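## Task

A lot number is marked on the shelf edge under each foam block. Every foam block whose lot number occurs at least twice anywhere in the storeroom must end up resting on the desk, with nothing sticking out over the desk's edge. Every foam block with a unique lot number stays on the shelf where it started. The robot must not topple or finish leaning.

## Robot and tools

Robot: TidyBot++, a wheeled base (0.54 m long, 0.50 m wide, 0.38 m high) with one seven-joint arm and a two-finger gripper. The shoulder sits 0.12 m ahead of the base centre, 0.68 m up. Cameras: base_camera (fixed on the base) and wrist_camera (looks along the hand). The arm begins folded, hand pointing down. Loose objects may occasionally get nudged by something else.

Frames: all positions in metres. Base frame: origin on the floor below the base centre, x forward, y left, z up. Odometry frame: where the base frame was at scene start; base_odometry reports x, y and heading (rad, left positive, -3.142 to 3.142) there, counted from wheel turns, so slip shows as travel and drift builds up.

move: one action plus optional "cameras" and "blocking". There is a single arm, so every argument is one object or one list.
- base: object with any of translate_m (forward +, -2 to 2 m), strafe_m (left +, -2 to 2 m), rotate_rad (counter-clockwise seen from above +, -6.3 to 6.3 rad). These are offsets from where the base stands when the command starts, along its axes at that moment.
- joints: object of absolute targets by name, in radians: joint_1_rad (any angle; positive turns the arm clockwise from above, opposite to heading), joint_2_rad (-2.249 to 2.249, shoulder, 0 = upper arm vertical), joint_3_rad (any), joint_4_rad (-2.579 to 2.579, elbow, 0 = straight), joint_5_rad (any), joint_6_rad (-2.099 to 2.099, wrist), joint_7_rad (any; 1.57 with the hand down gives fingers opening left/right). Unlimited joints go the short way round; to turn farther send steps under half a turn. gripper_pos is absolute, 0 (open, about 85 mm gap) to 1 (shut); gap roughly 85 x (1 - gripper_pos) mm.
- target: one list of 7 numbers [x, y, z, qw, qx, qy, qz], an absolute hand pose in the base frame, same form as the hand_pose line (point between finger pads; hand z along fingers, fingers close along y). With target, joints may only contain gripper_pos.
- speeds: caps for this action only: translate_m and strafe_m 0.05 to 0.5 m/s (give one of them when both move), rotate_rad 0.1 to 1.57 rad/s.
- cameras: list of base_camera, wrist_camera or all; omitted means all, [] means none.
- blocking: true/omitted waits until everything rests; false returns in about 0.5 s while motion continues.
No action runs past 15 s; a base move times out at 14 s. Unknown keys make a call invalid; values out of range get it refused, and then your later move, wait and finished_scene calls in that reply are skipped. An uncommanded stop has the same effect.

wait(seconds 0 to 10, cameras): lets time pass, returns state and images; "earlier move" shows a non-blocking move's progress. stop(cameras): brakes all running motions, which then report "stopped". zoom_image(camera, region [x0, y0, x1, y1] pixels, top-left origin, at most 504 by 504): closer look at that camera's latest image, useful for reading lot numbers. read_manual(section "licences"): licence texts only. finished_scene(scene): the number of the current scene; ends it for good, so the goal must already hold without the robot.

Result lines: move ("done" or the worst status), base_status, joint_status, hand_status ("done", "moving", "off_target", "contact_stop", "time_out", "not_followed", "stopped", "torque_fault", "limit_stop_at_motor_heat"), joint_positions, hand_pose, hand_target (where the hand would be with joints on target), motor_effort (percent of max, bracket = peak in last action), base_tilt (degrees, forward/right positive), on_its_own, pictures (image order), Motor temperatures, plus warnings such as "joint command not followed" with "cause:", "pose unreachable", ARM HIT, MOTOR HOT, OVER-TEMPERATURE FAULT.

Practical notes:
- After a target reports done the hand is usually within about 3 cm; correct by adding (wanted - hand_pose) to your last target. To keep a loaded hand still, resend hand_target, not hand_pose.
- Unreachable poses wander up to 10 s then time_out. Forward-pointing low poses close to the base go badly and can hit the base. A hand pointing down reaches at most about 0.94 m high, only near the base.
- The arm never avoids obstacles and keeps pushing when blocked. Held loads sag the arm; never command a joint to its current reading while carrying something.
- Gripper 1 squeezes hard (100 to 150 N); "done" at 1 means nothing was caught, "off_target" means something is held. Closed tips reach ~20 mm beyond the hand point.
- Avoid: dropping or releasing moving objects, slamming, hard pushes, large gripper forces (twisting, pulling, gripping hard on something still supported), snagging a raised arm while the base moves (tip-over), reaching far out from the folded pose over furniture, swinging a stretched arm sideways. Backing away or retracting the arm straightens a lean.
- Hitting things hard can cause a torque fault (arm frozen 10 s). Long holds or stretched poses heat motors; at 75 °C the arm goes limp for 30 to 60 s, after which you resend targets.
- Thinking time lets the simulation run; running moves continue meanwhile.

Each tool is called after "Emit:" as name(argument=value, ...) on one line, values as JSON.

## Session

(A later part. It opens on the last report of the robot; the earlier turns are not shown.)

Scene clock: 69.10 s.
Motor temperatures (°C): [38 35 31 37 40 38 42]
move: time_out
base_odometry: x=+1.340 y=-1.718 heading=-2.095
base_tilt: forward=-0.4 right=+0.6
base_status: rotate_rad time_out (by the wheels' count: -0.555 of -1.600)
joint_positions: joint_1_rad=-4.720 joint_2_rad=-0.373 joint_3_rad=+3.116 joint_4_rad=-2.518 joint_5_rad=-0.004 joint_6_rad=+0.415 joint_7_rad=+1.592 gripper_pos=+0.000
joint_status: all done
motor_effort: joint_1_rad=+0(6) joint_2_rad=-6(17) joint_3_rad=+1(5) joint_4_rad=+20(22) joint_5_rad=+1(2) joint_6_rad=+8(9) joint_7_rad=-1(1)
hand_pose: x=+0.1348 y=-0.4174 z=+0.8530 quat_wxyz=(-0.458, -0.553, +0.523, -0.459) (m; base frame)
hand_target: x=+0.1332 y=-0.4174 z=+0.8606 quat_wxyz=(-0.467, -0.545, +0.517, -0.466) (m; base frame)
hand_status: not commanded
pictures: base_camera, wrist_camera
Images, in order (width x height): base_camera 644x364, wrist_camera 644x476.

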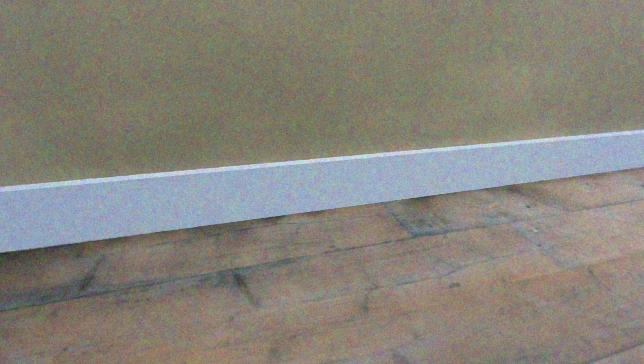

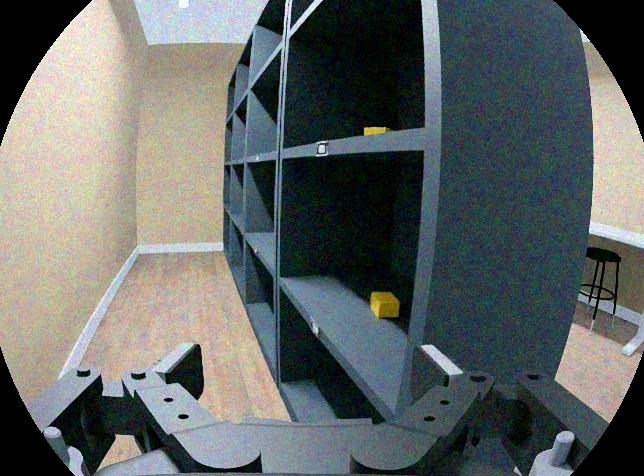

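Emit:
move(base={"translate_m":0.15,"strafe_m":-0.26}, cameras=[])

Emit:
move(base={"rotate_rad":-1.046})

Emit:
move(base={"translate_m":0.45})

Scene clock: 71.27 s.
Motor temperatures (°C): [38 35 31 37 40 38 42]
move: done
base_odometry: x=+1.040 y=-1.717 heading=-2.096
base_tilt: forward=-0.3 right=+0.6
base_status: done
joint_positions: joint_1_rad=-4.720 joint_2_rad=-0.372 joint_3_rad=+3.116 joint_4_rad=-2.518 joint_5_rad=-0.004 joint_6_rad=+0.415 joint_7_rad=+1.592 gripper_pos=+0.000
joint_status: not commanded
motor_effort: joint_1_rad=+0(1) joint_2_rad=-5(8) joint_3_rad=+1(1) joint_4_rad=+20(21) joint_5_rad=+1(1) joint_6_rad=+8(9) joint_7_rad=+0(1)
hand_pose: x=+0.1348 y=-0.4174 z=+0.8530 quat_wxyz=(-0.458, -0.553, +0.523, -0.459) (m; base frame)
hand_target: x=+0.1332 y=-0.4174 z=+0.8606 quat_wxyz=(-0.467, -0.545, +0.517, -0.466) (m; base frame)
hand_status: not commanded
pictures: none
No camera images: "cameras" was empty.

Scene clock: 73.20 s.
Motor temperatures (°C): [38 35 31 37 40 38 42]
move: done
base_odometry: x=+1.040 y=-1.717 heading=-3.141
base_tilt: forward=-0.4 right=+0.6
base_status: done
joint_positions: joint_1_rad=-4.720 joint_2_rad=-0.372 joint_3_rad=+3.116 joint_4_rad=-2.518 joint_5_rad=-0.004 joint_6_rad=+0.415 joint_7_rad=+1.592 gripper_pos=+0.000
joint_status: not commanded
motor_effort: joint_1_rad=+0(1) joint_2_rad=-6(7) joint_3_rad=+1(2) joint_4_rad=+20(21) joint_5_rad=+1(1) joint_6_rad=+8(9) joint_7_rad=+0(1)
hand_pose: x=+0.1348 y=-0.4174 z=+0.8530 quat_wxyz=(-0.458, -0.553, +0.523, -0.459) (m; base frame)
hand_target: x=+0.1332 y=-0.4174 z=+0.8606 quat_wxyz=(-0.467, -0.545, +0.517, -0.466) (m; base frame)
hand_status: not commanded
pictures: base_camera, wrist_camera
Images, in order (width x height): base_camera 644x364, wrist_camera 644x476.

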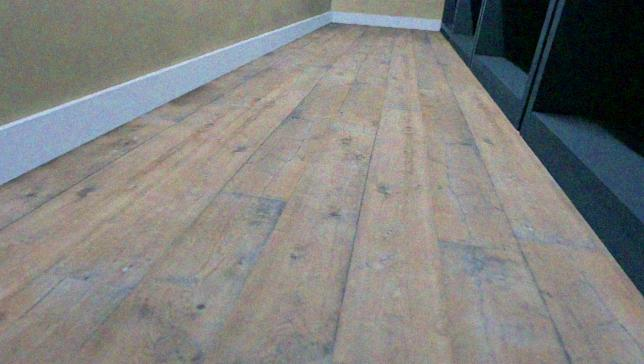

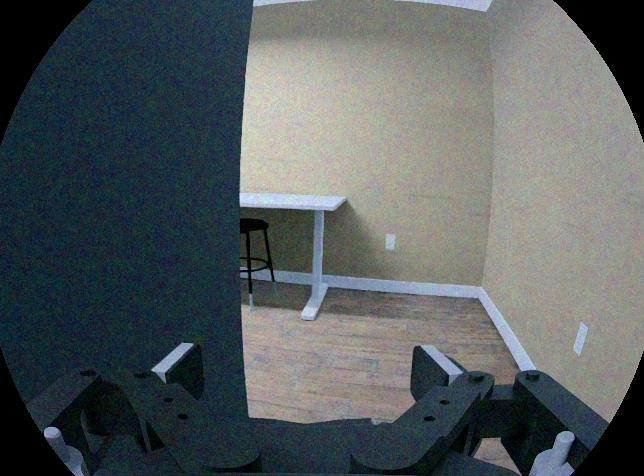

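Scene clock: 75.63 s.
Motor temperatures (°C): [38 35 31 37 40 38 42]
move: done
base_odometry: x=+0.590 y=-1.718 heading=-3.141
base_tilt: forward=-0.3 right=+0.6
base_status: done
joint_positions: joint_1_rad=-4.724 joint_2_rad=-0.378 joint_3_rad=+3.106 joint_4_rad=-2.514 joint_5_rad=+0.024 joint_6_rad=+0.446 joint_7_rad=+1.592 gripper_pos=+0.000
joint_status: not commanded
motor_effort: joint_1_rad=+0(50) joint_2_rad=-6(17) joint_3_rad=+1(55) joint_4_rad=+19(30) joint_5_rad=+1(27) joint_6_rad=+9(13) joint_7_rad=+0(2)
hand_pose: x=+0.1444 y=-0.4182 z=+0.8675 quat_wxyz=(-0.470, -0.557, +0.499, -0.469) (m; base frame)
hand_target: x=+0.1332 y=-0.4174 z=+0.8606 quat_wxyz=(-0.467, -0.545, +0.517, -0.466) (m; base frame)
hand_status: not commanded
pictures: base_camera, wrist_camera
Images, in order (width x height): base_camera 644x364, wrist_camera 644x476.

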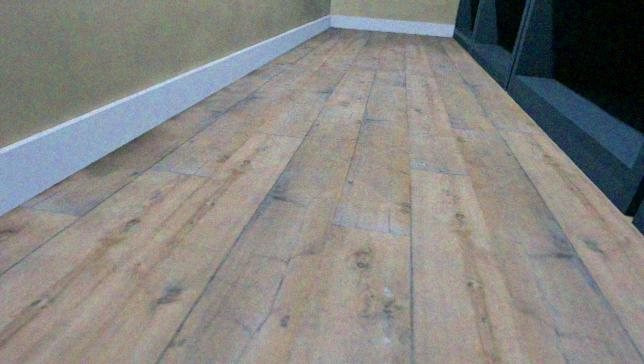

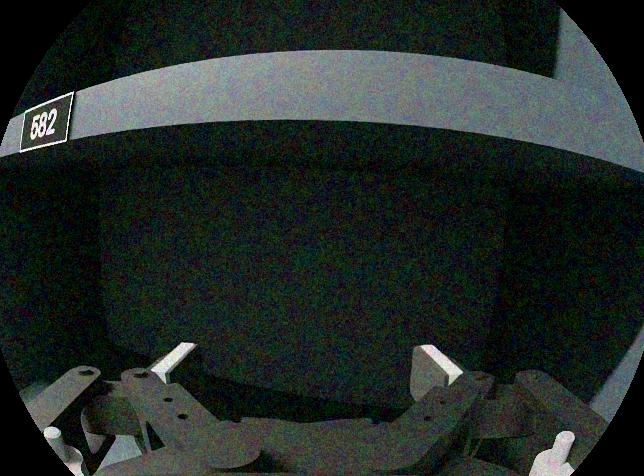

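Emit:
move(base={"strafe_m":0.1}, joints={"joint_1_rad":1.57,"joint_2_rad":-0.9,"joint_6_rad":1.0})

Emit:
move(base={"translate_m":0.2})

Emit:
move(base={"translate_m":0.7})

Emit:
move(base={"translate_m":0.8})

Scene clock: 77.70 s.
Motor temperatures (°C): [38 35 31 37 40 38 42]
move: done
base_odometry: x=+0.590 y=-1.818 heading=-3.141
base_tilt: forward=-0.4 right=+0.6
base_status: done
joint_positions: joint_1_rad=-4.724 joint_2_rad=-0.885 joint_3_rad=+3.106 joint_4_rad=-2.514 joint_5_rad=+0.024 joint_6_rad=+0.943 joint_7_rad=+1.592 gripper_pos=+0.000
joint_status: all done
motor_effort: joint_1_rad=+0(2) joint_2_rad=+9(10) joint_3_rad=+1(2) joint_4_rad=+21(22) joint_5_rad=+0(1) joint_6_rad=+6(10) joint_7_rad=+0(1)
hand_pose: x=+0.1460 y=-0.1842 z=+1.1702 quat_wxyz=(-0.667, -0.261, +0.213, -0.664) (m; base frame)
hand_target: x=+0.1335 y=-0.1660 z=+1.1785 quat_wxyz=(-0.676, -0.228, +0.207, -0.670) (m; base frame)
hand_status: not commanded
pictures: base_camera, wrist_camera
Images, in order (width x height): base_camera 644x364, wrist_camera 644x476.

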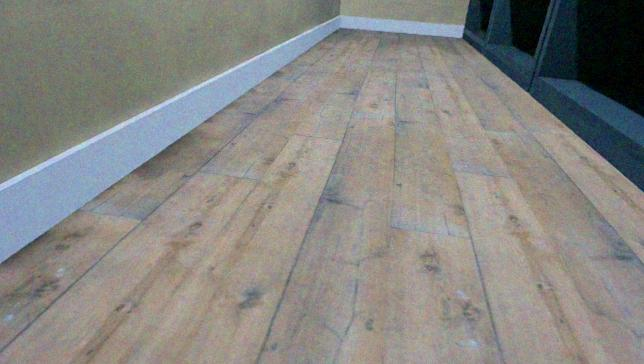

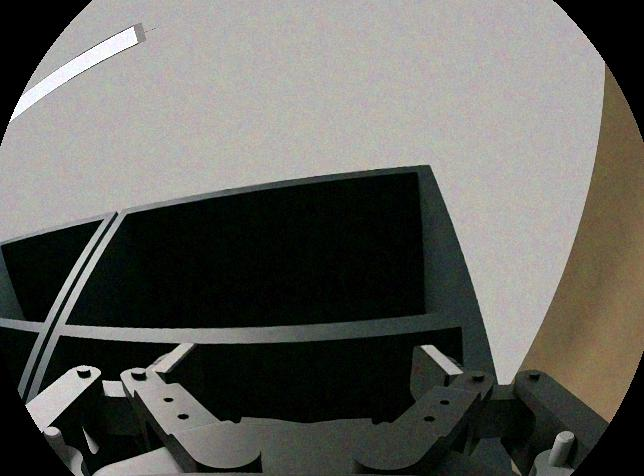

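Scene clock: 79.33 s.
Motor temperatures (°C): [38 35 31 37 40 38 42]
move: done
base_odometry: x=+0.389 y=-1.818 heading=-3.141
base_tilt: forward=-0.3 right=+0.6
base_status: done
joint_positions: joint_1_rad=-4.723 joint_2_rad=-0.885 joint_3_rad=+3.108 joint_4_rad=-2.514 joint_5_rad=+0.024 joint_6_rad=+0.946 joint_7_rad=+1.592 gripper_pos=+0.000
joint_status: not commanded
motor_effort: joint_1_rad=-1(2) joint_2_rad=+8(9) joint_3_rad=+1(4) joint_4_rad=+20(22) joint_5_rad=+1(2) joint_6_rad=+6(6) joint_7_rad=+0(1)
hand_pose: x=+0.1453 y=-0.1834 z=+1.1709 quat_wxyz=(-0.668, -0.259, +0.213, -0.664) (m; base frame)
hand_target: x=+0.1335 y=-0.1660 z=+1.1785 quat_wxyz=(-0.676, -0.228, +0.207, -0.670) (m; base frame)
hand_status: not commanded
pictures: base_camera, wrist_camera
Images, in order (width x height): base_camera 644x364, wrist_camera 644x476.

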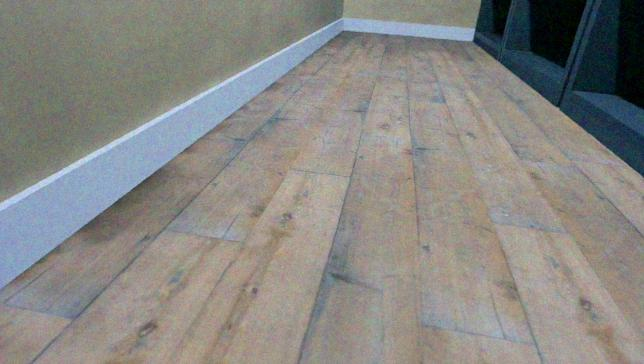

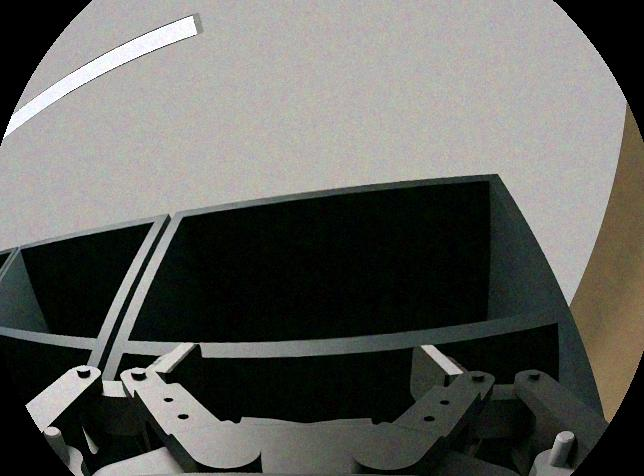

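Scene clock: 82.20 s.
Motor temperatures (°C): [38 35 31 37 40 38 42]
move: done
base_odometry: x=-0.310 y=-1.819 heading=+3.141
base_tilt: forward=-0.4 right=+0.7
base_status: done
joint_positions: joint_1_rad=-4.825 joint_2_rad=-0.724 joint_3_rad=+3.110 joint_4_rad=-2.513 joint_5_rad=+0.024 joint_6_rad=+0.952 joint_7_rad=+1.592 gripper_pos=+0.000
joint_status: not commanded
motor_effort: joint_1_rad=+21(24) joint_2_rad=-31(33) joint_3_rad=+0(4) joint_4_rad=+20(22) joint_5_rad=+1(2) joint_6_rad=+7(7) joint_7_rad=+0(1)
hand_pose: x=+0.1711 y=-0.2547 z=+1.1365 quat_wxyz=(-0.613, -0.323, +0.248, -0.677) (m; base frame)
hand_target: x=+0.1335 y=-0.1660 z=+1.1785 quat_wxyz=(-0.676, -0.228, +0.207, -0.670) (m; base frame)
hand_status: not commanded
pictures: base_camera, wrist_camera
Images, in order (width x height): base_camera 644x364, wrist_camera 644x476.

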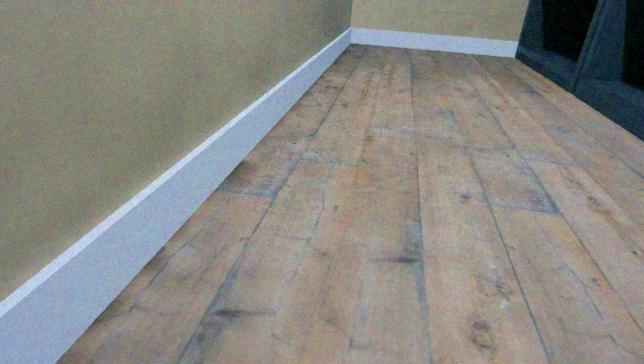

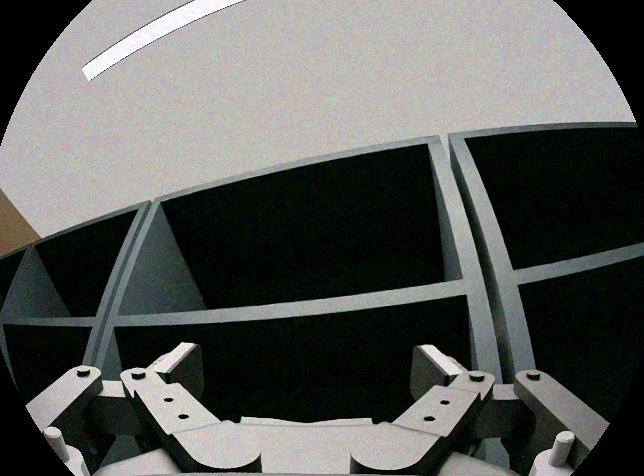

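Scene clock: 87.13 s.
Motor temperatures (°C): [38 35 31 37 40 38 42]
move: done
base_odometry: x=-1.109 y=-1.818 heading=+3.139
base_tilt: forward=-0.5 right=+2.4
base_status: done
joint_positions: joint_1_rad=-4.821 joint_2_rad=-0.717 joint_3_rad=+3.116 joint_4_rad=-2.513 joint_5_rad=+0.024 joint_6_rad=+0.953 joint_7_rad=+1.592 gripper_pos=+0.000
joint_status: not commanded
motor_effort: joint_1_rad=+19(30) joint_2_rad=-31(42) joint_3_rad=-1(8) joint_4_rad=+20(23) joint_5_rad=+0(3) joint_6_rad=+6(9) joint_7_rad=+0(1)
hand_pose: x=+0.1674 y=-0.2581 z=+1.1351 quat_wxyz=(-0.614, -0.323, +0.252, -0.675) (m; base frame)
hand_target: x=+0.1335 y=-0.1660 z=+1.1785 quat_wxyz=(-0.676, -0.228, +0.207, -0.670) (m; base frame)
hand_status: not commanded
pictures: base_camera, wrist_camera
Images, in order (width x height): base_camera 644x364, wrist_camera 644x476.

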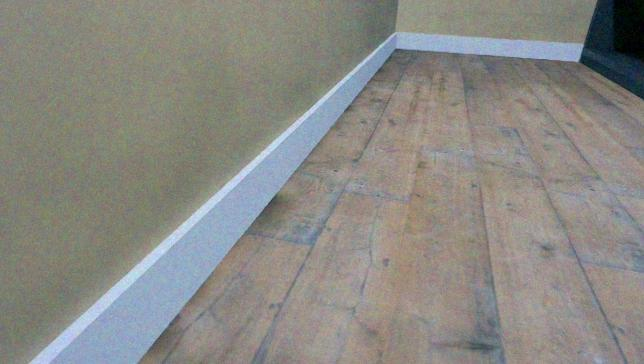

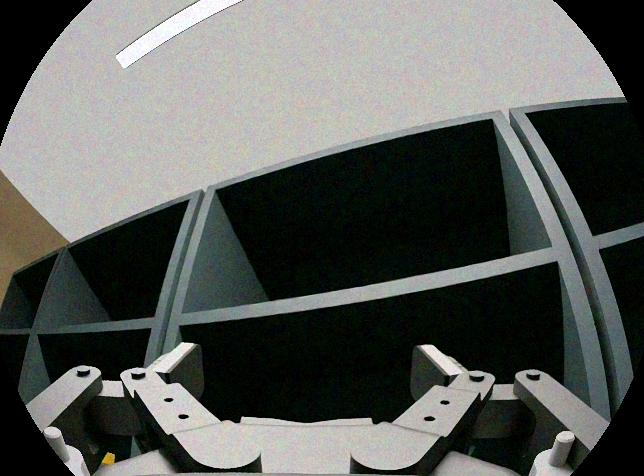

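Emit:
move(joints={"joint_1_rad":1.57,"joint_2_rad":-0.374,"joint_6_rad":0.25})

Scene clock: 89.43 s.
Motor temperatures (°C): [38 35 31 37 40 38 42]
move: done
base_odometry: x=-1.107 y=-1.818 heading=+3.130
base_tilt: forward=-0.4 right=+0.6
base_status: not commanded
joint_positions: joint_1_rad=-4.712 joint_2_rad=-0.386 joint_3_rad=+3.116 joint_4_rad=-2.514 joint_5_rad=+0.024 joint_6_rad=+0.300 joint_7_rad=+1.592 gripper_pos=+0.000
joint_status: all done
motor_effort: joint_1_rad=-1(21) joint_2_rad=-6(33) joint_3_rad=+1(3) joint_4_rad=+20(25) joint_5_rad=+0(1) joint_6_rad=+8(10) joint_7_rad=+0(1)
hand_pose: x=+0.1335 y=-0.4089 z=+0.8260 quat_wxyz=(-0.437, -0.582, +0.537, -0.426) (m; base frame)
hand_target: x=+0.1324 y=-0.4032 z=+0.8002 quat_wxyz=(-0.412, -0.590, +0.560, -0.410) (m; base frame)
hand_status: not commanded
pictures: base_camera, wrist_camera
Images, in order (width x height): base_camera 644x364, wrist_camera 644x476.

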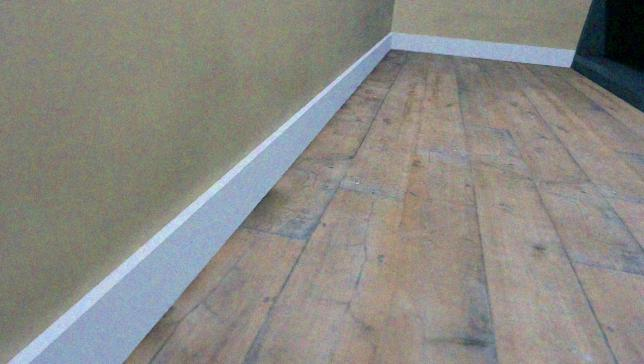

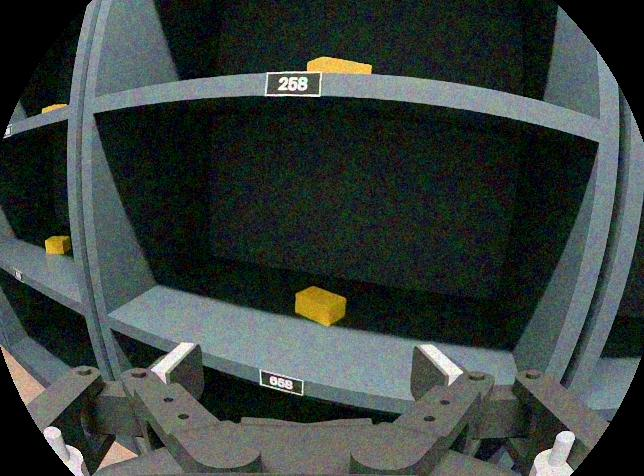

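Emit:
zoom_image(camera="wrist_camera", region=[220, 350, 340, 410])

Emit:
move(base={"translate_m":0.75})

Emit:
move(base={"translate_m":-1.55})

Emit:
move(base={"translate_m":-0.75})

Scaled by 4.200.

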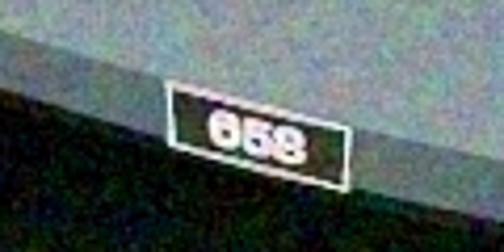

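Scene clock: 95.37 s.
Motor temperatures (°C): [38 35 30 37 40 38 42]
move: time_out
base_odometry: x=-1.134 y=-1.818 heading=+3.115
base_tilt: forward=-0.4 right=+0.6
base_status: translate_m time_out (by the wheels' count: +0.027 of +0.750)
joint_positions: joint_1_rad=-4.712 joint_2_rad=-0.384 joint_3_rad=+3.116 joint_4_rad=-2.515 joint_5_rad=+0.024 joint_6_rad=+0.294 joint_7_rad=+1.592 gripper_pos=+0.000
joint_status: not commanded
motor_effort: joint_1_rad=-1(4) joint_2_rad=-6(9) joint_3_rad=+1(9) joint_4_rad=+20(24) joint_5_rad=+1(3) joint_6_rad=+8(10) joint_7_rad=+0(1)
hand_pose: x=+0.1334 y=-0.4086 z=+0.8233 quat_wxyz=(-0.435, -0.584, +0.539, -0.424) (m; base frame)
hand_target: x=+0.1324 y=-0.4032 z=+0.8002 quat_wxyz=(-0.412, -0.590, +0.560, -0.410) (m; base frame)
hand_status: not commanded
pictures: base_camera, wrist_camera
Images, in order (width x height): base_camera 644x364, wrist_camera 644x476.

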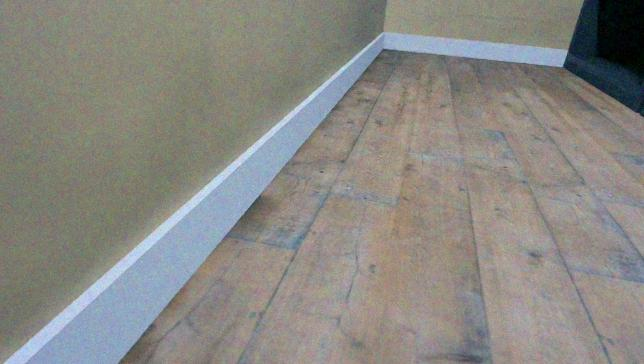

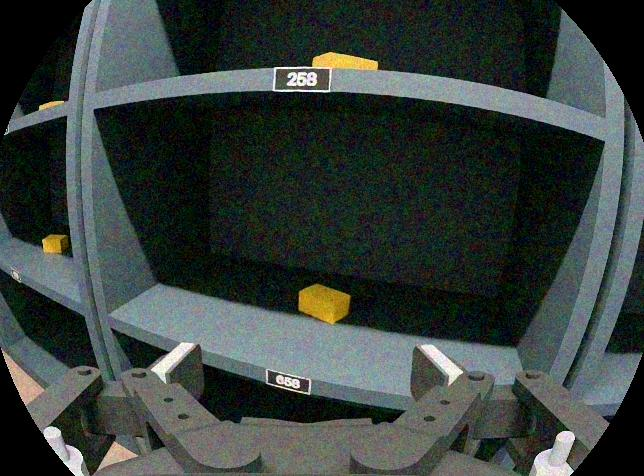

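not run: a stop that you did not command came earlier in this reply.

not run: a stop that you did not command came earlier in this reply.

Emit:
move(base={"strafe_m":-0.06}, cameras=[])

Emit:
move(base={"translate_m":0.75})

Emit:
move(base={"translate_m":-1.5})

Emit:
move(base={"translate_m":-0.75})

Scene clock: 96.60 s.
Motor temperatures (°C): [38 35 30 37 40 38 42]
move: done
base_odometry: x=-1.133 y=-1.758 heading=+3.115
base_tilt: forward=-0.3 right=+0.6
base_status: done
joint_positions: joint_1_rad=-4.712 joint_2_rad=-0.379 joint_3_rad=+3.116 joint_4_rad=-2.515 joint_5_rad=+0.024 joint_6_rad=+0.293 joint_7_rad=+1.592 gripper_pos=+0.000
joint_status: not commanded
motor_effort: joint_1_rad=+0(1) joint_2_rad=-5(8) joint_3_rad=+1(1) joint_4_rad=+19(21) joint_5_rad=+1(1) joint_6_rad=+9(9) joint_7_rad=+0(1)
hand_pose: x=+0.1334 y=-0.4093 z=+0.8206 quat_wxyz=(-0.433, -0.585, +0.540, -0.422) (m; base frame)
hand_target: x=+0.1324 y=-0.4032 z=+0.8002 quat_wxyz=(-0.412, -0.590, +0.560, -0.410) (m; base frame)
hand_status: not commanded
pictures: none
No camera images: "cameras" was empty.

Scene clock: 101.90 s.
Motor temperatures (°C): [38 35 30 37 40 38 42]
move: time_out
base_odometry: x=-1.463 y=-1.747 heading=+3.065
base_tilt: forward=-0.3 right=+0.6
base_status: translate_m time_out (by the wheels' count: +0.330 of +0.750)
joint_positions: joint_1_rad=-4.712 joint_2_rad=-0.379 joint_3_rad=+3.112 joint_4_rad=-2.516 joint_5_rad=+0.024 joint_6_rad=+0.288 joint_7_rad=+1.592 gripper_pos=+0.000
joint_status: not commanded
motor_effort: joint_1_rad=+0(4) joint_2_rad=-5(13) joint_3_rad=+1(8) joint_4_rad=+20(23) joint_5_rad=+1(2) joint_6_rad=+8(10) joint_7_rad=+0(1)
hand_pose: x=+0.1353 y=-0.4082 z=+0.8180 quat_wxyz=(-0.430, -0.588, +0.540, -0.421) (m; base frame)
hand_target: x=+0.1324 y=-0.4032 z=+0.8002 quat_wxyz=(-0.412, -0.590, +0.560, -0.410) (m; base frame)
hand_status: not commanded
pictures: base_camera, wrist_camera
Images, in order (width x height): base_camera 644x364, wrist_camera 644x476.

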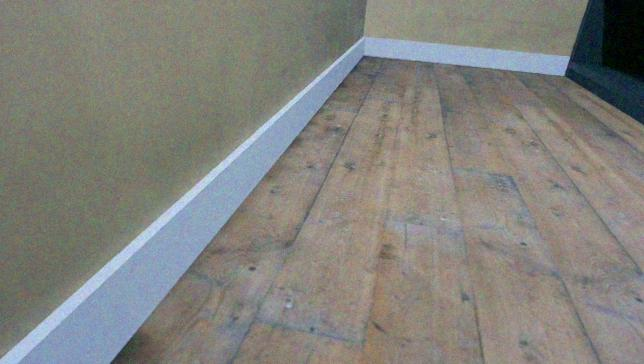

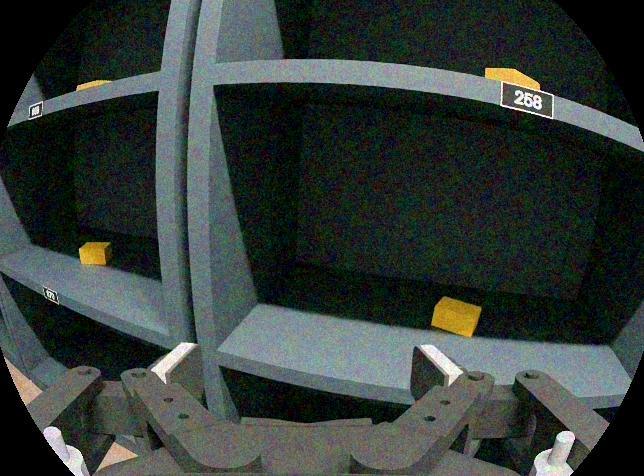

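not run: a stop that you did not command came earlier in this reply.

not run: a stop that you did not command came earlier in this reply.

Emit:
move(base={"strafe_m":-0.08}, cameras=[])

Emit:
move(base={"rotate_rad":0.07})

Emit:
move(base={"translate_m":0.45})

Scene clock: 103.30 s.
Motor temperatures (°C): [38 35 30 37 40 38 42]
move: done
base_odometry: x=-1.457 y=-1.667 heading=+3.065
base_tilt: forward=-0.4 right=+0.6
base_status: done
joint_positions: joint_1_rad=-4.712 joint_2_rad=-0.375 joint_3_rad=+3.112 joint_4_rad=-2.516 joint_5_rad=+0.024 joint_6_rad=+0.288 joint_7_rad=+1.592 gripper_pos=+0.000
joint_status: not commanded
motor_effort: joint_1_rad=+0(1) joint_2_rad=-5(9) joint_3_rad=+1(1) joint_4_rad=+19(21) joint_5_rad=+1(1) joint_6_rad=+9(9) joint_7_rad=+0(1)
hand_pose: x=+0.1353 y=-0.4087 z=+0.8164 quat_wxyz=(-0.429, -0.589, +0.541, -0.420) (m; base frame)
hand_target: x=+0.1324 y=-0.4032 z=+0.8002 quat_wxyz=(-0.412, -0.590, +0.560, -0.410) (m; base frame)
hand_status: not commanded
pictures: none
No camera images: "cameras" was empty.

Scene clock: 104.03 s.
Motor temperatures (°C): [38 35 30 37 40 38 42]
move: done
base_odometry: x=-1.457 y=-1.667 heading=+3.135
base_tilt: forward=-0.3 right=+0.6
base_status: done
joint_positions: joint_1_rad=-4.712 joint_2_rad=-0.375 joint_3_rad=+3.112 joint_4_rad=-2.516 joint_5_rad=+0.024 joint_6_rad=+0.288 joint_7_rad=+1.592 gripper_pos=+0.000
joint_status: not commanded
motor_effort: joint_1_rad=-1(1) joint_2_rad=-6(6) joint_3_rad=+1(2) joint_4_rad=+20(20) joint_5_rad=+1(1) joint_6_rad=+8(9) joint_7_rad=+0(1)
hand_pose: x=+0.1353 y=-0.4087 z=+0.8164 quat_wxyz=(-0.429, -0.589, +0.541, -0.420) (m; base frame)
hand_target: x=+0.1324 y=-0.4032 z=+0.8002 quat_wxyz=(-0.412, -0.590, +0.560, -0.410) (m; base frame)
hand_status: not commanded
pictures: base_camera, wrist_camera
Images, in order (width x height): base_camera 644x364, wrist_camera 644x476.

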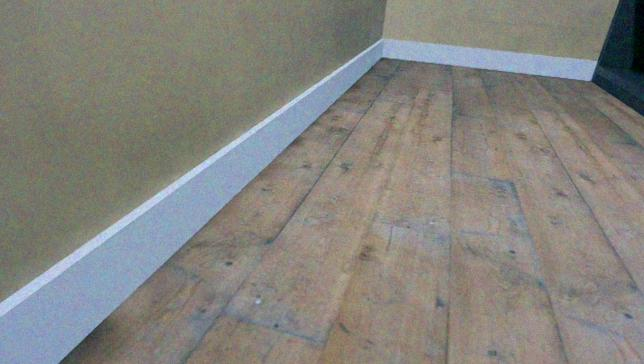

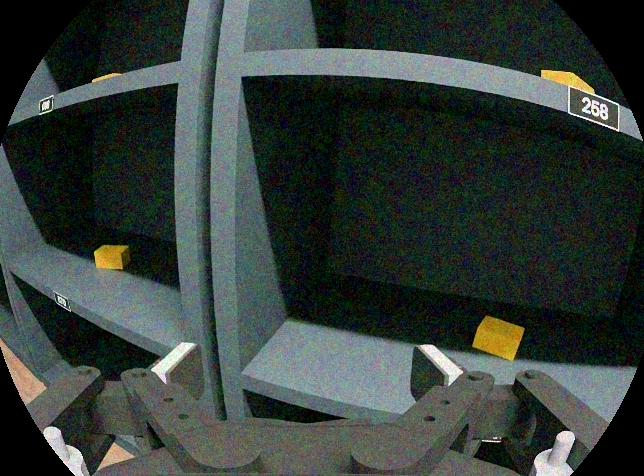

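Scene clock: 108.43 s.
Motor temperatures (°C): [38 35 30 37 40 38 42]
move: time_out
base_odometry: x=-1.731 y=-1.665 heading=+3.103
base_tilt: forward=-0.3 right=+0.6
base_status: translate_m time_out (by the wheels' count: +0.274 of +0.450)
joint_positions: joint_1_rad=-4.714 joint_2_rad=-0.376 joint_3_rad=+3.109 joint_4_rad=-2.518 joint_5_rad=+0.024 joint_6_rad=+0.284 joint_7_rad=+1.592 gripper_pos=+0.000
joint_status: not commanded
motor_effort: joint_1_rad=+0(4) joint_2_rad=-5(13) joint_3_rad=+1(9) joint_4_rad=+20(24) joint_5_rad=+1(2) joint_6_rad=+9(10) joint_7_rad=+0(1)
hand_pose: x=+0.1374 y=-0.4078 z=+0.8149 quat_wxyz=(-0.427, -0.592, +0.540, -0.419) (m; base frame)
hand_target: x=+0.1324 y=-0.4032 z=+0.8002 quat_wxyz=(-0.412, -0.590, +0.560, -0.410) (m; base frame)
hand_status: not commanded
pictures: base_camera, wrist_camera
Images, in order (width x height): base_camera 644x364, wrist_camera 644x476.

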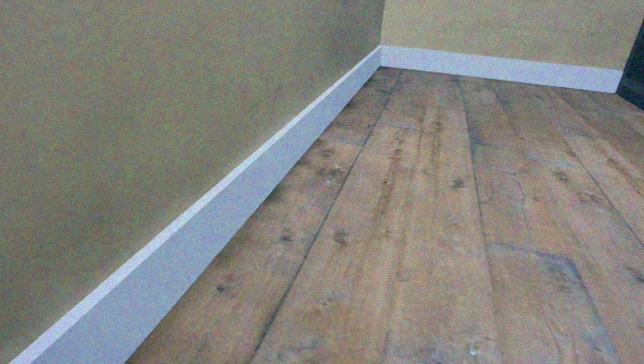

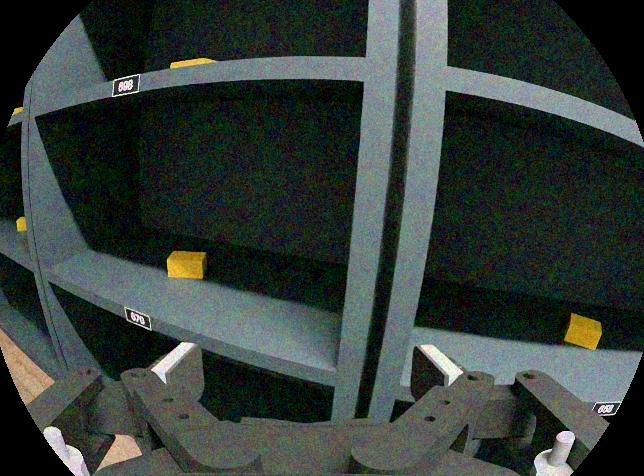

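Emit:
move(base={"strafe_m":-0.12,"translate_m":-0.05}, cameras=[])

Emit:
move(base={"rotate_rad":-0.2})

Scene clock: 110.17 s.
Motor temperatures (°C): [38 35 30 37 40 38 42]
move: done
base_odometry: x=-1.677 y=-1.546 heading=+3.103
base_tilt: forward=-0.4 right=+0.6
base_status: done
joint_positions: joint_1_rad=-4.714 joint_2_rad=-0.374 joint_3_rad=+3.109 joint_4_rad=-2.518 joint_5_rad=+0.024 joint_6_rad=+0.284 joint_7_rad=+1.592 gripper_pos=+0.000
joint_status: not commanded
motor_effort: joint_1_rad=+0(1) joint_2_rad=-6(8) joint_3_rad=+1(1) joint_4_rad=+19(21) joint_5_rad=+1(1) joint_6_rad=+8(9) joint_7_rad=+0(1)
hand_pose: x=+0.1374 y=-0.4081 z=+0.8138 quat_wxyz=(-0.427, -0.592, +0.541, -0.419) (m; base frame)
hand_target: x=+0.1324 y=-0.4032 z=+0.8002 quat_wxyz=(-0.412, -0.590, +0.560, -0.410) (m; base frame)
hand_status: not commanded
pictures: none
No camera images: "cameras" was empty.

Scene clock: 111.20 s.
Motor temperatures (°C): [38 35 30 37 40 38 42]
move: done
base_odometry: x=-1.677 y=-1.546 heading=+2.903
base_tilt: forward=-0.4 right=+0.6
base_status: done
joint_positions: joint_1_rad=-4.714 joint_2_rad=-0.374 joint_3_rad=+3.109 joint_4_rad=-2.518 joint_5_rad=+0.024 joint_6_rad=+0.284 joint_7_rad=+1.592 gripper_pos=+0.000
joint_status: not commanded
motor_effort: joint_1_rad=+0(1) joint_2_rad=-6(7) joint_3_rad=+1(2) joint_4_rad=+20(21) joint_5_rad=+1(1) joint_6_rad=+8(9) joint_7_rad=+0(1)
hand_pose: x=+0.1374 y=-0.4081 z=+0.8138 quat_wxyz=(-0.427, -0.592, +0.541, -0.419) (m; base frame)
hand_target: x=+0.1324 y=-0.4032 z=+0.8002 quat_wxyz=(-0.412, -0.590, +0.560, -0.410) (m; base frame)
hand_status: not commanded
pictures: base_camera, wrist_camera
Images, in order (width x height): base_camera 644x364, wrist_camera 644x476.

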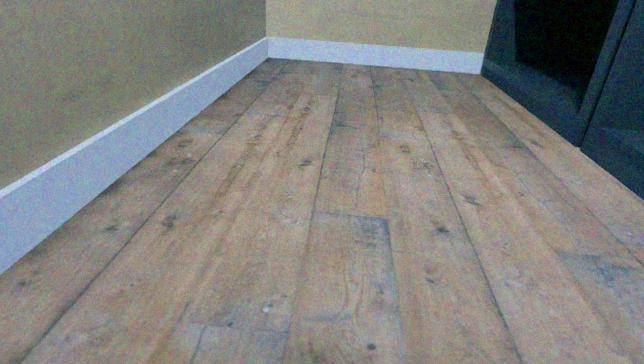

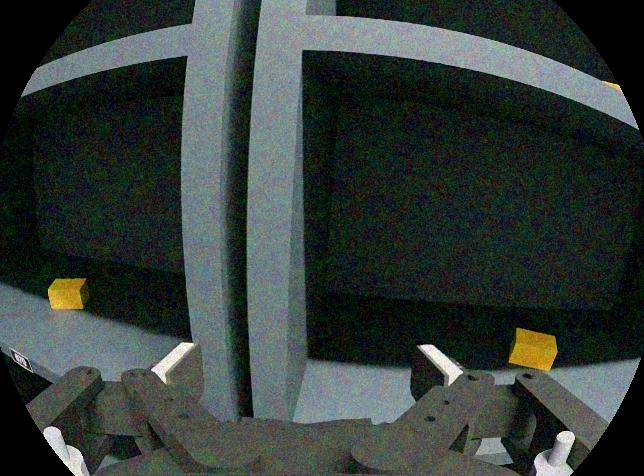

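Emit:
move(base={"translate_m":0.5})

Emit:
move(base={"translate_m":0.6})

Scene clock: 113.70 s.
Motor temperatures (°C): [38 35 30 37 40 38 42]
move: done
base_odometry: x=-2.163 y=-1.428 heading=+2.902
base_tilt: forward=-0.3 right=+0.6
base_status: done
joint_positions: joint_1_rad=-4.714 joint_2_rad=-0.374 joint_3_rad=+3.109 joint_4_rad=-2.518 joint_5_rad=+0.024 joint_6_rad=+0.284 joint_7_rad=+1.592 gripper_pos=+0.000
joint_status: not commanded
motor_effort: joint_1_rad=+0(1) joint_2_rad=-6(8) joint_3_rad=+1(2) joint_4_rad=+19(21) joint_5_rad=+1(1) joint_6_rad=+8(9) joint_7_rad=+0(1)
hand_pose: x=+0.1373 y=-0.4081 z=+0.8138 quat_wxyz=(-0.427, -0.592, +0.541, -0.419) (m; base frame)
hand_target: x=+0.1324 y=-0.4032 z=+0.8002 quat_wxyz=(-0.412, -0.590, +0.560, -0.410) (m; base frame)
hand_status: not commanded
pictures: base_camera, wrist_camera
Images, in order (width x height): base_camera 644x364, wrist_camera 644x476.

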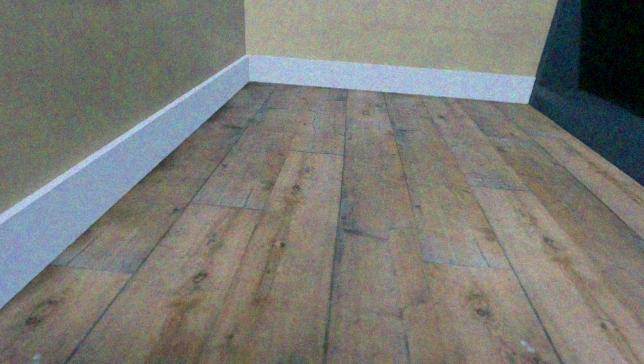

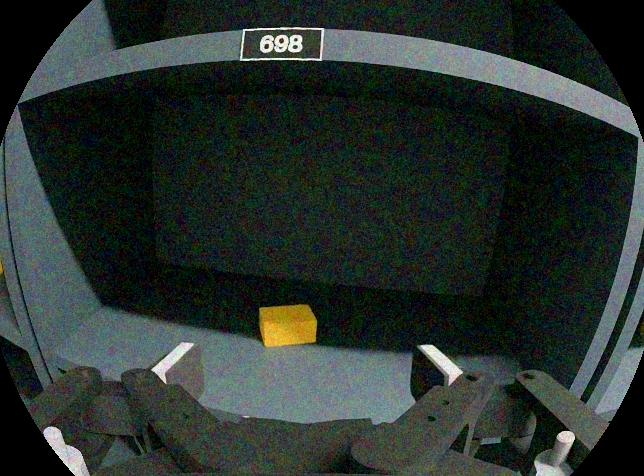

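Scene clock: 116.23 s.
Motor temperatures (°C): [38 35 30 37 40 38 42]
move: done
base_odometry: x=-2.746 y=-1.285 heading=+2.901
base_tilt: forward=-0.3 right=+0.6
base_status: done
joint_positions: joint_1_rad=-4.714 joint_2_rad=-0.374 joint_3_rad=+3.109 joint_4_rad=-2.518 joint_5_rad=+0.024 joint_6_rad=+0.284 joint_7_rad=+1.592 gripper_pos=+0.000
joint_status: not commanded
motor_effort: joint_1_rad=+0(1) joint_2_rad=-5(6) joint_3_rad=+1(2) joint_4_rad=+19(20) joint_5_rad=+1(1) joint_6_rad=+8(9) joint_7_rad=-1(1)
hand_pose: x=+0.1372 y=-0.4081 z=+0.8138 quat_wxyz=(-0.427, -0.592, +0.541, -0.419) (m; base frame)
hand_target: x=+0.1324 y=-0.4032 z=+0.8002 quat_wxyz=(-0.412, -0.590, +0.560, -0.410) (m; base frame)
hand_status: not commanded
pictures: base_camera, wrist_camera
Images, in order (width x height): base_camera 644x364, wrist_camera 644x476.

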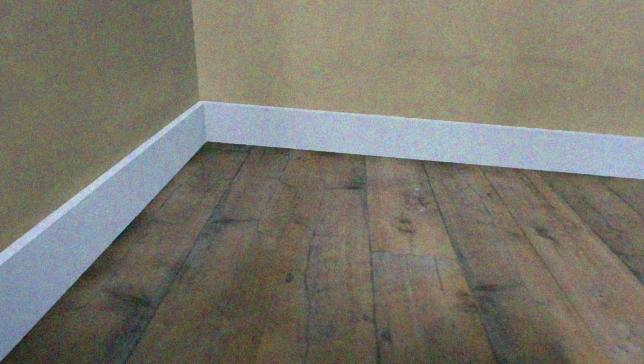

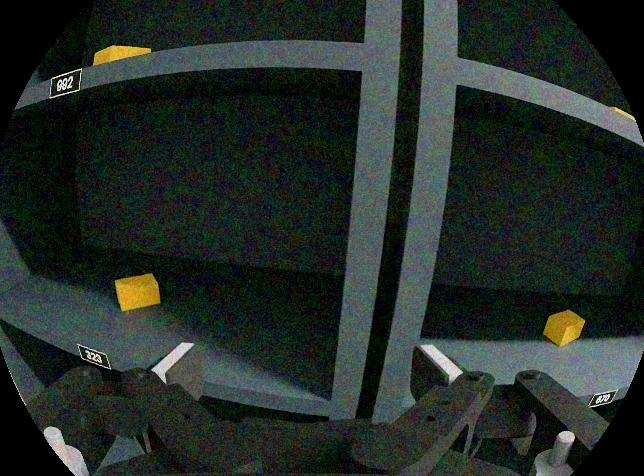

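Emit:
zoom_image(camera="wrist_camera", region=[40, 60, 110, 110])

Emit:
zoom_image(camera="wrist_camera", region=[70, 335, 140, 380])

Emit:
zoom_image(camera="wrist_camera", region=[570, 380, 640, 420])

Emit:
move(base={"translate_m":-1.9})

Emit:
move(base={"translate_m":-0.6})

Scaled by 7.200.

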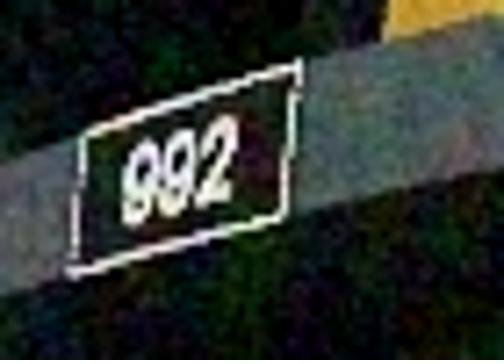

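Scaled by 7.200.

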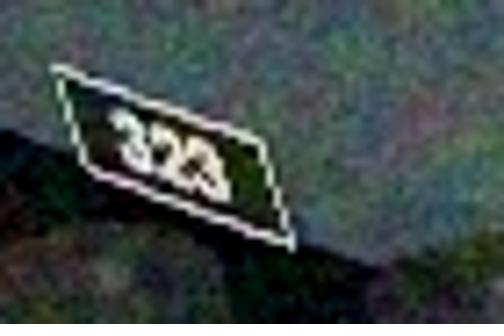

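Scaled by 7.200.

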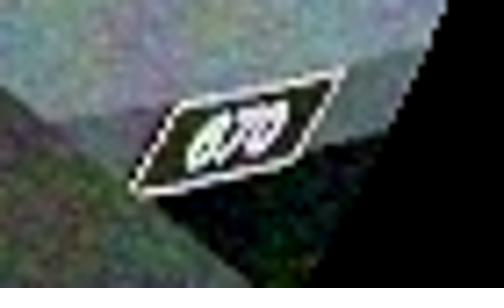

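Scene clock: 121.67 s.
Motor temperatures (°C): [38 35 30 37 40 38 42]
move: done
base_odometry: x=-0.900 y=-1.738 heading=+2.899
base_tilt: forward=-0.3 right=+0.6
base_status: done
joint_positions: joint_1_rad=-4.714 joint_2_rad=-0.374 joint_3_rad=+3.110 joint_4_rad=-2.518 joint_5_rad=+0.024 joint_6_rad=+0.284 joint_7_rad=+1.592 gripper_pos=+0.000
joint_status: not commanded
motor_effort: joint_1_rad=+0(1) joint_2_rad=-5(6) joint_3_rad=+1(2) joint_4_rad=+19(21) joint_5_rad=+1(1) joint_6_rad=+9(9) joint_7_rad=+0(1)
hand_pose: x=+0.1369 y=-0.4081 z=+0.8139 quat_wxyz=(-0.427, -0.592, +0.541, -0.419) (m; base frame)
hand_target: x=+0.1324 y=-0.4032 z=+0.8002 quat_wxyz=(-0.412, -0.590, +0.560, -0.410) (m; base frame)
hand_status: not commanded
pictures: base_camera, wrist_camera
Images, in order (width x height): base_camera 644x364, wrist_camera 644x476.

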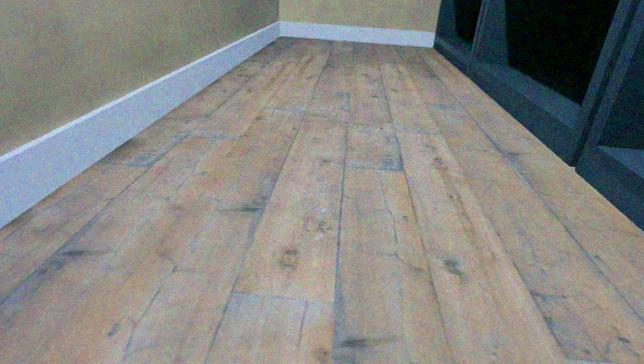

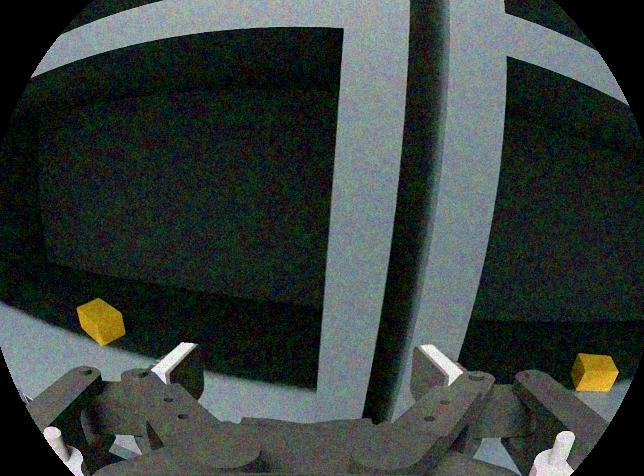

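Scene clock: 124.20 s.
Motor temperatures (°C): [38 35 30 37 40 37 42]
move: done
base_odometry: x=-0.318 y=-1.882 heading=+2.898
base_tilt: forward=-0.4 right=+0.6
base_status: done
joint_positions: joint_1_rad=-4.714 joint_2_rad=-0.374 joint_3_rad=+3.110 joint_4_rad=-2.518 joint_5_rad=+0.024 joint_6_rad=+0.284 joint_7_rad=+1.592 gripper_pos=+0.000
joint_status: not commanded
motor_effort: joint_1_rad=+0(1) joint_2_rad=-5(6) joint_3_rad=+1(2) joint_4_rad=+20(20) joint_5_rad=+1(1) joint_6_rad=+8(9) joint_7_rad=+0(1)
hand_pose: x=+0.1369 y=-0.4081 z=+0.8139 quat_wxyz=(-0.427, -0.592, +0.541, -0.419) (m; base frame)
hand_target: x=+0.1324 y=-0.4032 z=+0.8002 quat_wxyz=(-0.412, -0.590, +0.560, -0.410) (m; base frame)
hand_status: not commanded
pictures: base_camera, wrist_camera
Images, in order (width x height): base_camera 644x364, wrist_camera 644x476.

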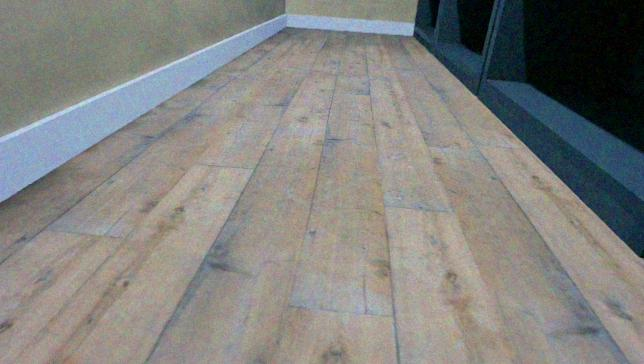

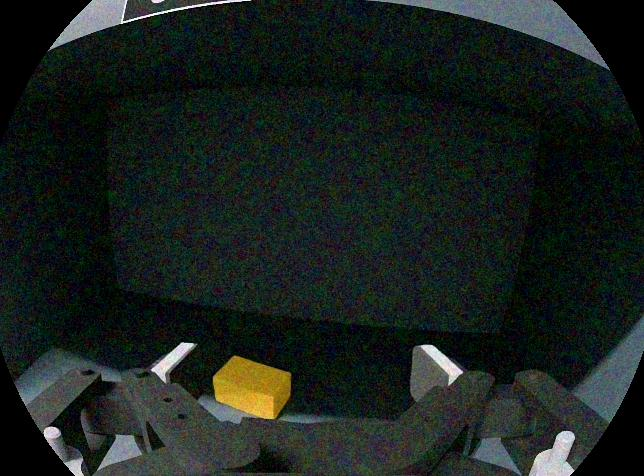

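Emit:
move(base={"strafe_m":0.14})

Emit:
move(base={"translate_m":-0.72,"strafe_m":0.05})

Scene clock: 125.77 s.
Motor temperatures (°C): [38 35 30 37 40 37 42]
move: done
base_odometry: x=-0.351 y=-2.018 heading=+2.898
base_tilt: forward=-0.4 right=+0.6
base_status: done
joint_positions: joint_1_rad=-4.714 joint_2_rad=-0.377 joint_3_rad=+3.110 joint_4_rad=-2.518 joint_5_rad=+0.024 joint_6_rad=+0.284 joint_7_rad=+1.592 gripper_pos=+0.000
joint_status: not commanded
motor_effort: joint_1_rad=+0(1) joint_2_rad=-5(9) joint_3_rad=+1(1) joint_4_rad=+20(21) joint_5_rad=+1(1) joint_6_rad=+9(9) joint_7_rad=+0(1)
hand_pose: x=+0.1369 y=-0.4076 z=+0.8154 quat_wxyz=(-0.428, -0.591, +0.540, -0.420) (m; base frame)
hand_target: x=+0.1324 y=-0.4032 z=+0.8002 quat_wxyz=(-0.412, -0.590, +0.560, -0.410) (m; base frame)
hand_status: not commanded
pictures: base_camera, wrist_camera
Images, in order (width x height): base_camera 644x364, wrist_camera 644x476.

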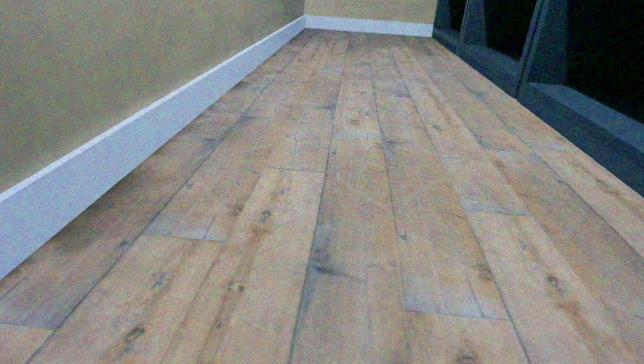

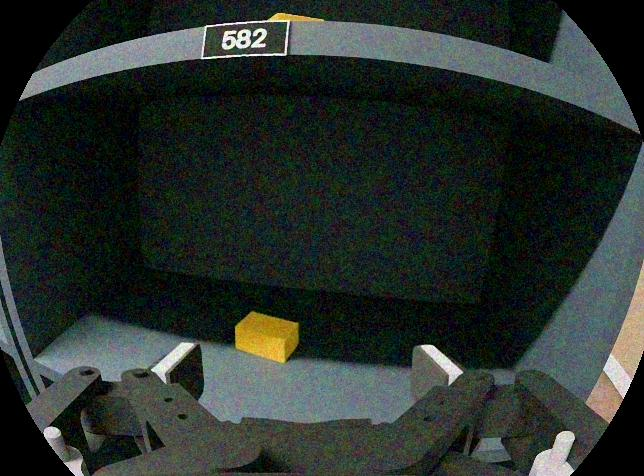

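Scene clock: 128.50 s.
Motor temperatures (°C): [38 35 30 37 40 37 42]
move: done
base_odometry: x=+0.336 y=-2.241 heading=+2.898
base_tilt: forward=-0.4 right=+0.6
base_status: done
joint_positions: joint_1_rad=-4.714 joint_2_rad=-0.377 joint_3_rad=+3.110 joint_4_rad=-2.518 joint_5_rad=+0.024 joint_6_rad=+0.284 joint_7_rad=+1.592 gripper_pos=+0.000
joint_status: not commanded
motor_effort: joint_1_rad=-1(1) joint_2_rad=-5(6) joint_3_rad=+1(3) joint_4_rad=+19(20) joint_5_rad=+1(1) joint_6_rad=+8(10) joint_7_rad=+0(1)
hand_pose: x=+0.1369 y=-0.4076 z=+0.8154 quat_wxyz=(-0.428, -0.591, +0.540, -0.420) (m; base frame)
hand_target: x=+0.1324 y=-0.4032 z=+0.8002 quat_wxyz=(-0.412, -0.590, +0.560, -0.410) (m; base frame)
hand_status: not commanded
pictures: base_camera, wrist_camera
Images, in order (width x height): base_camera 644x364, wrist_camera 644x476.

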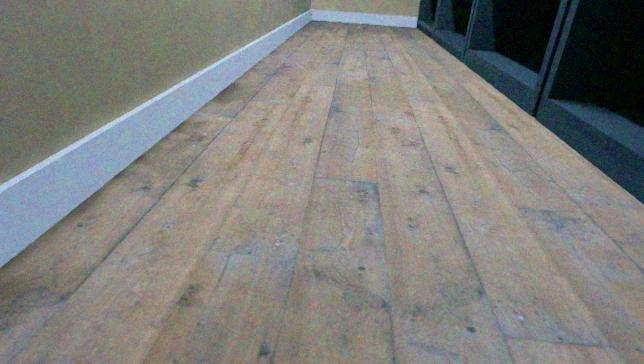

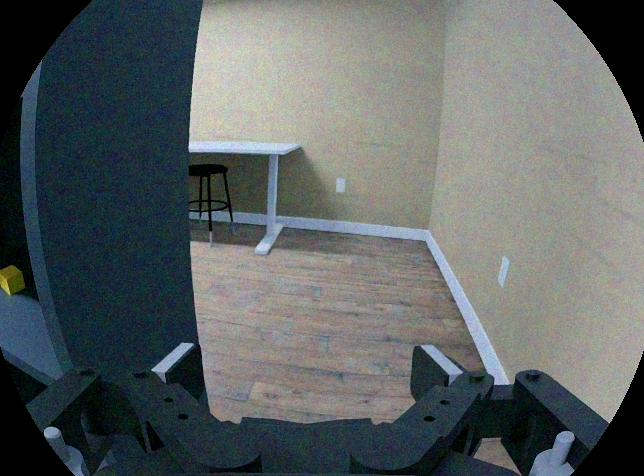

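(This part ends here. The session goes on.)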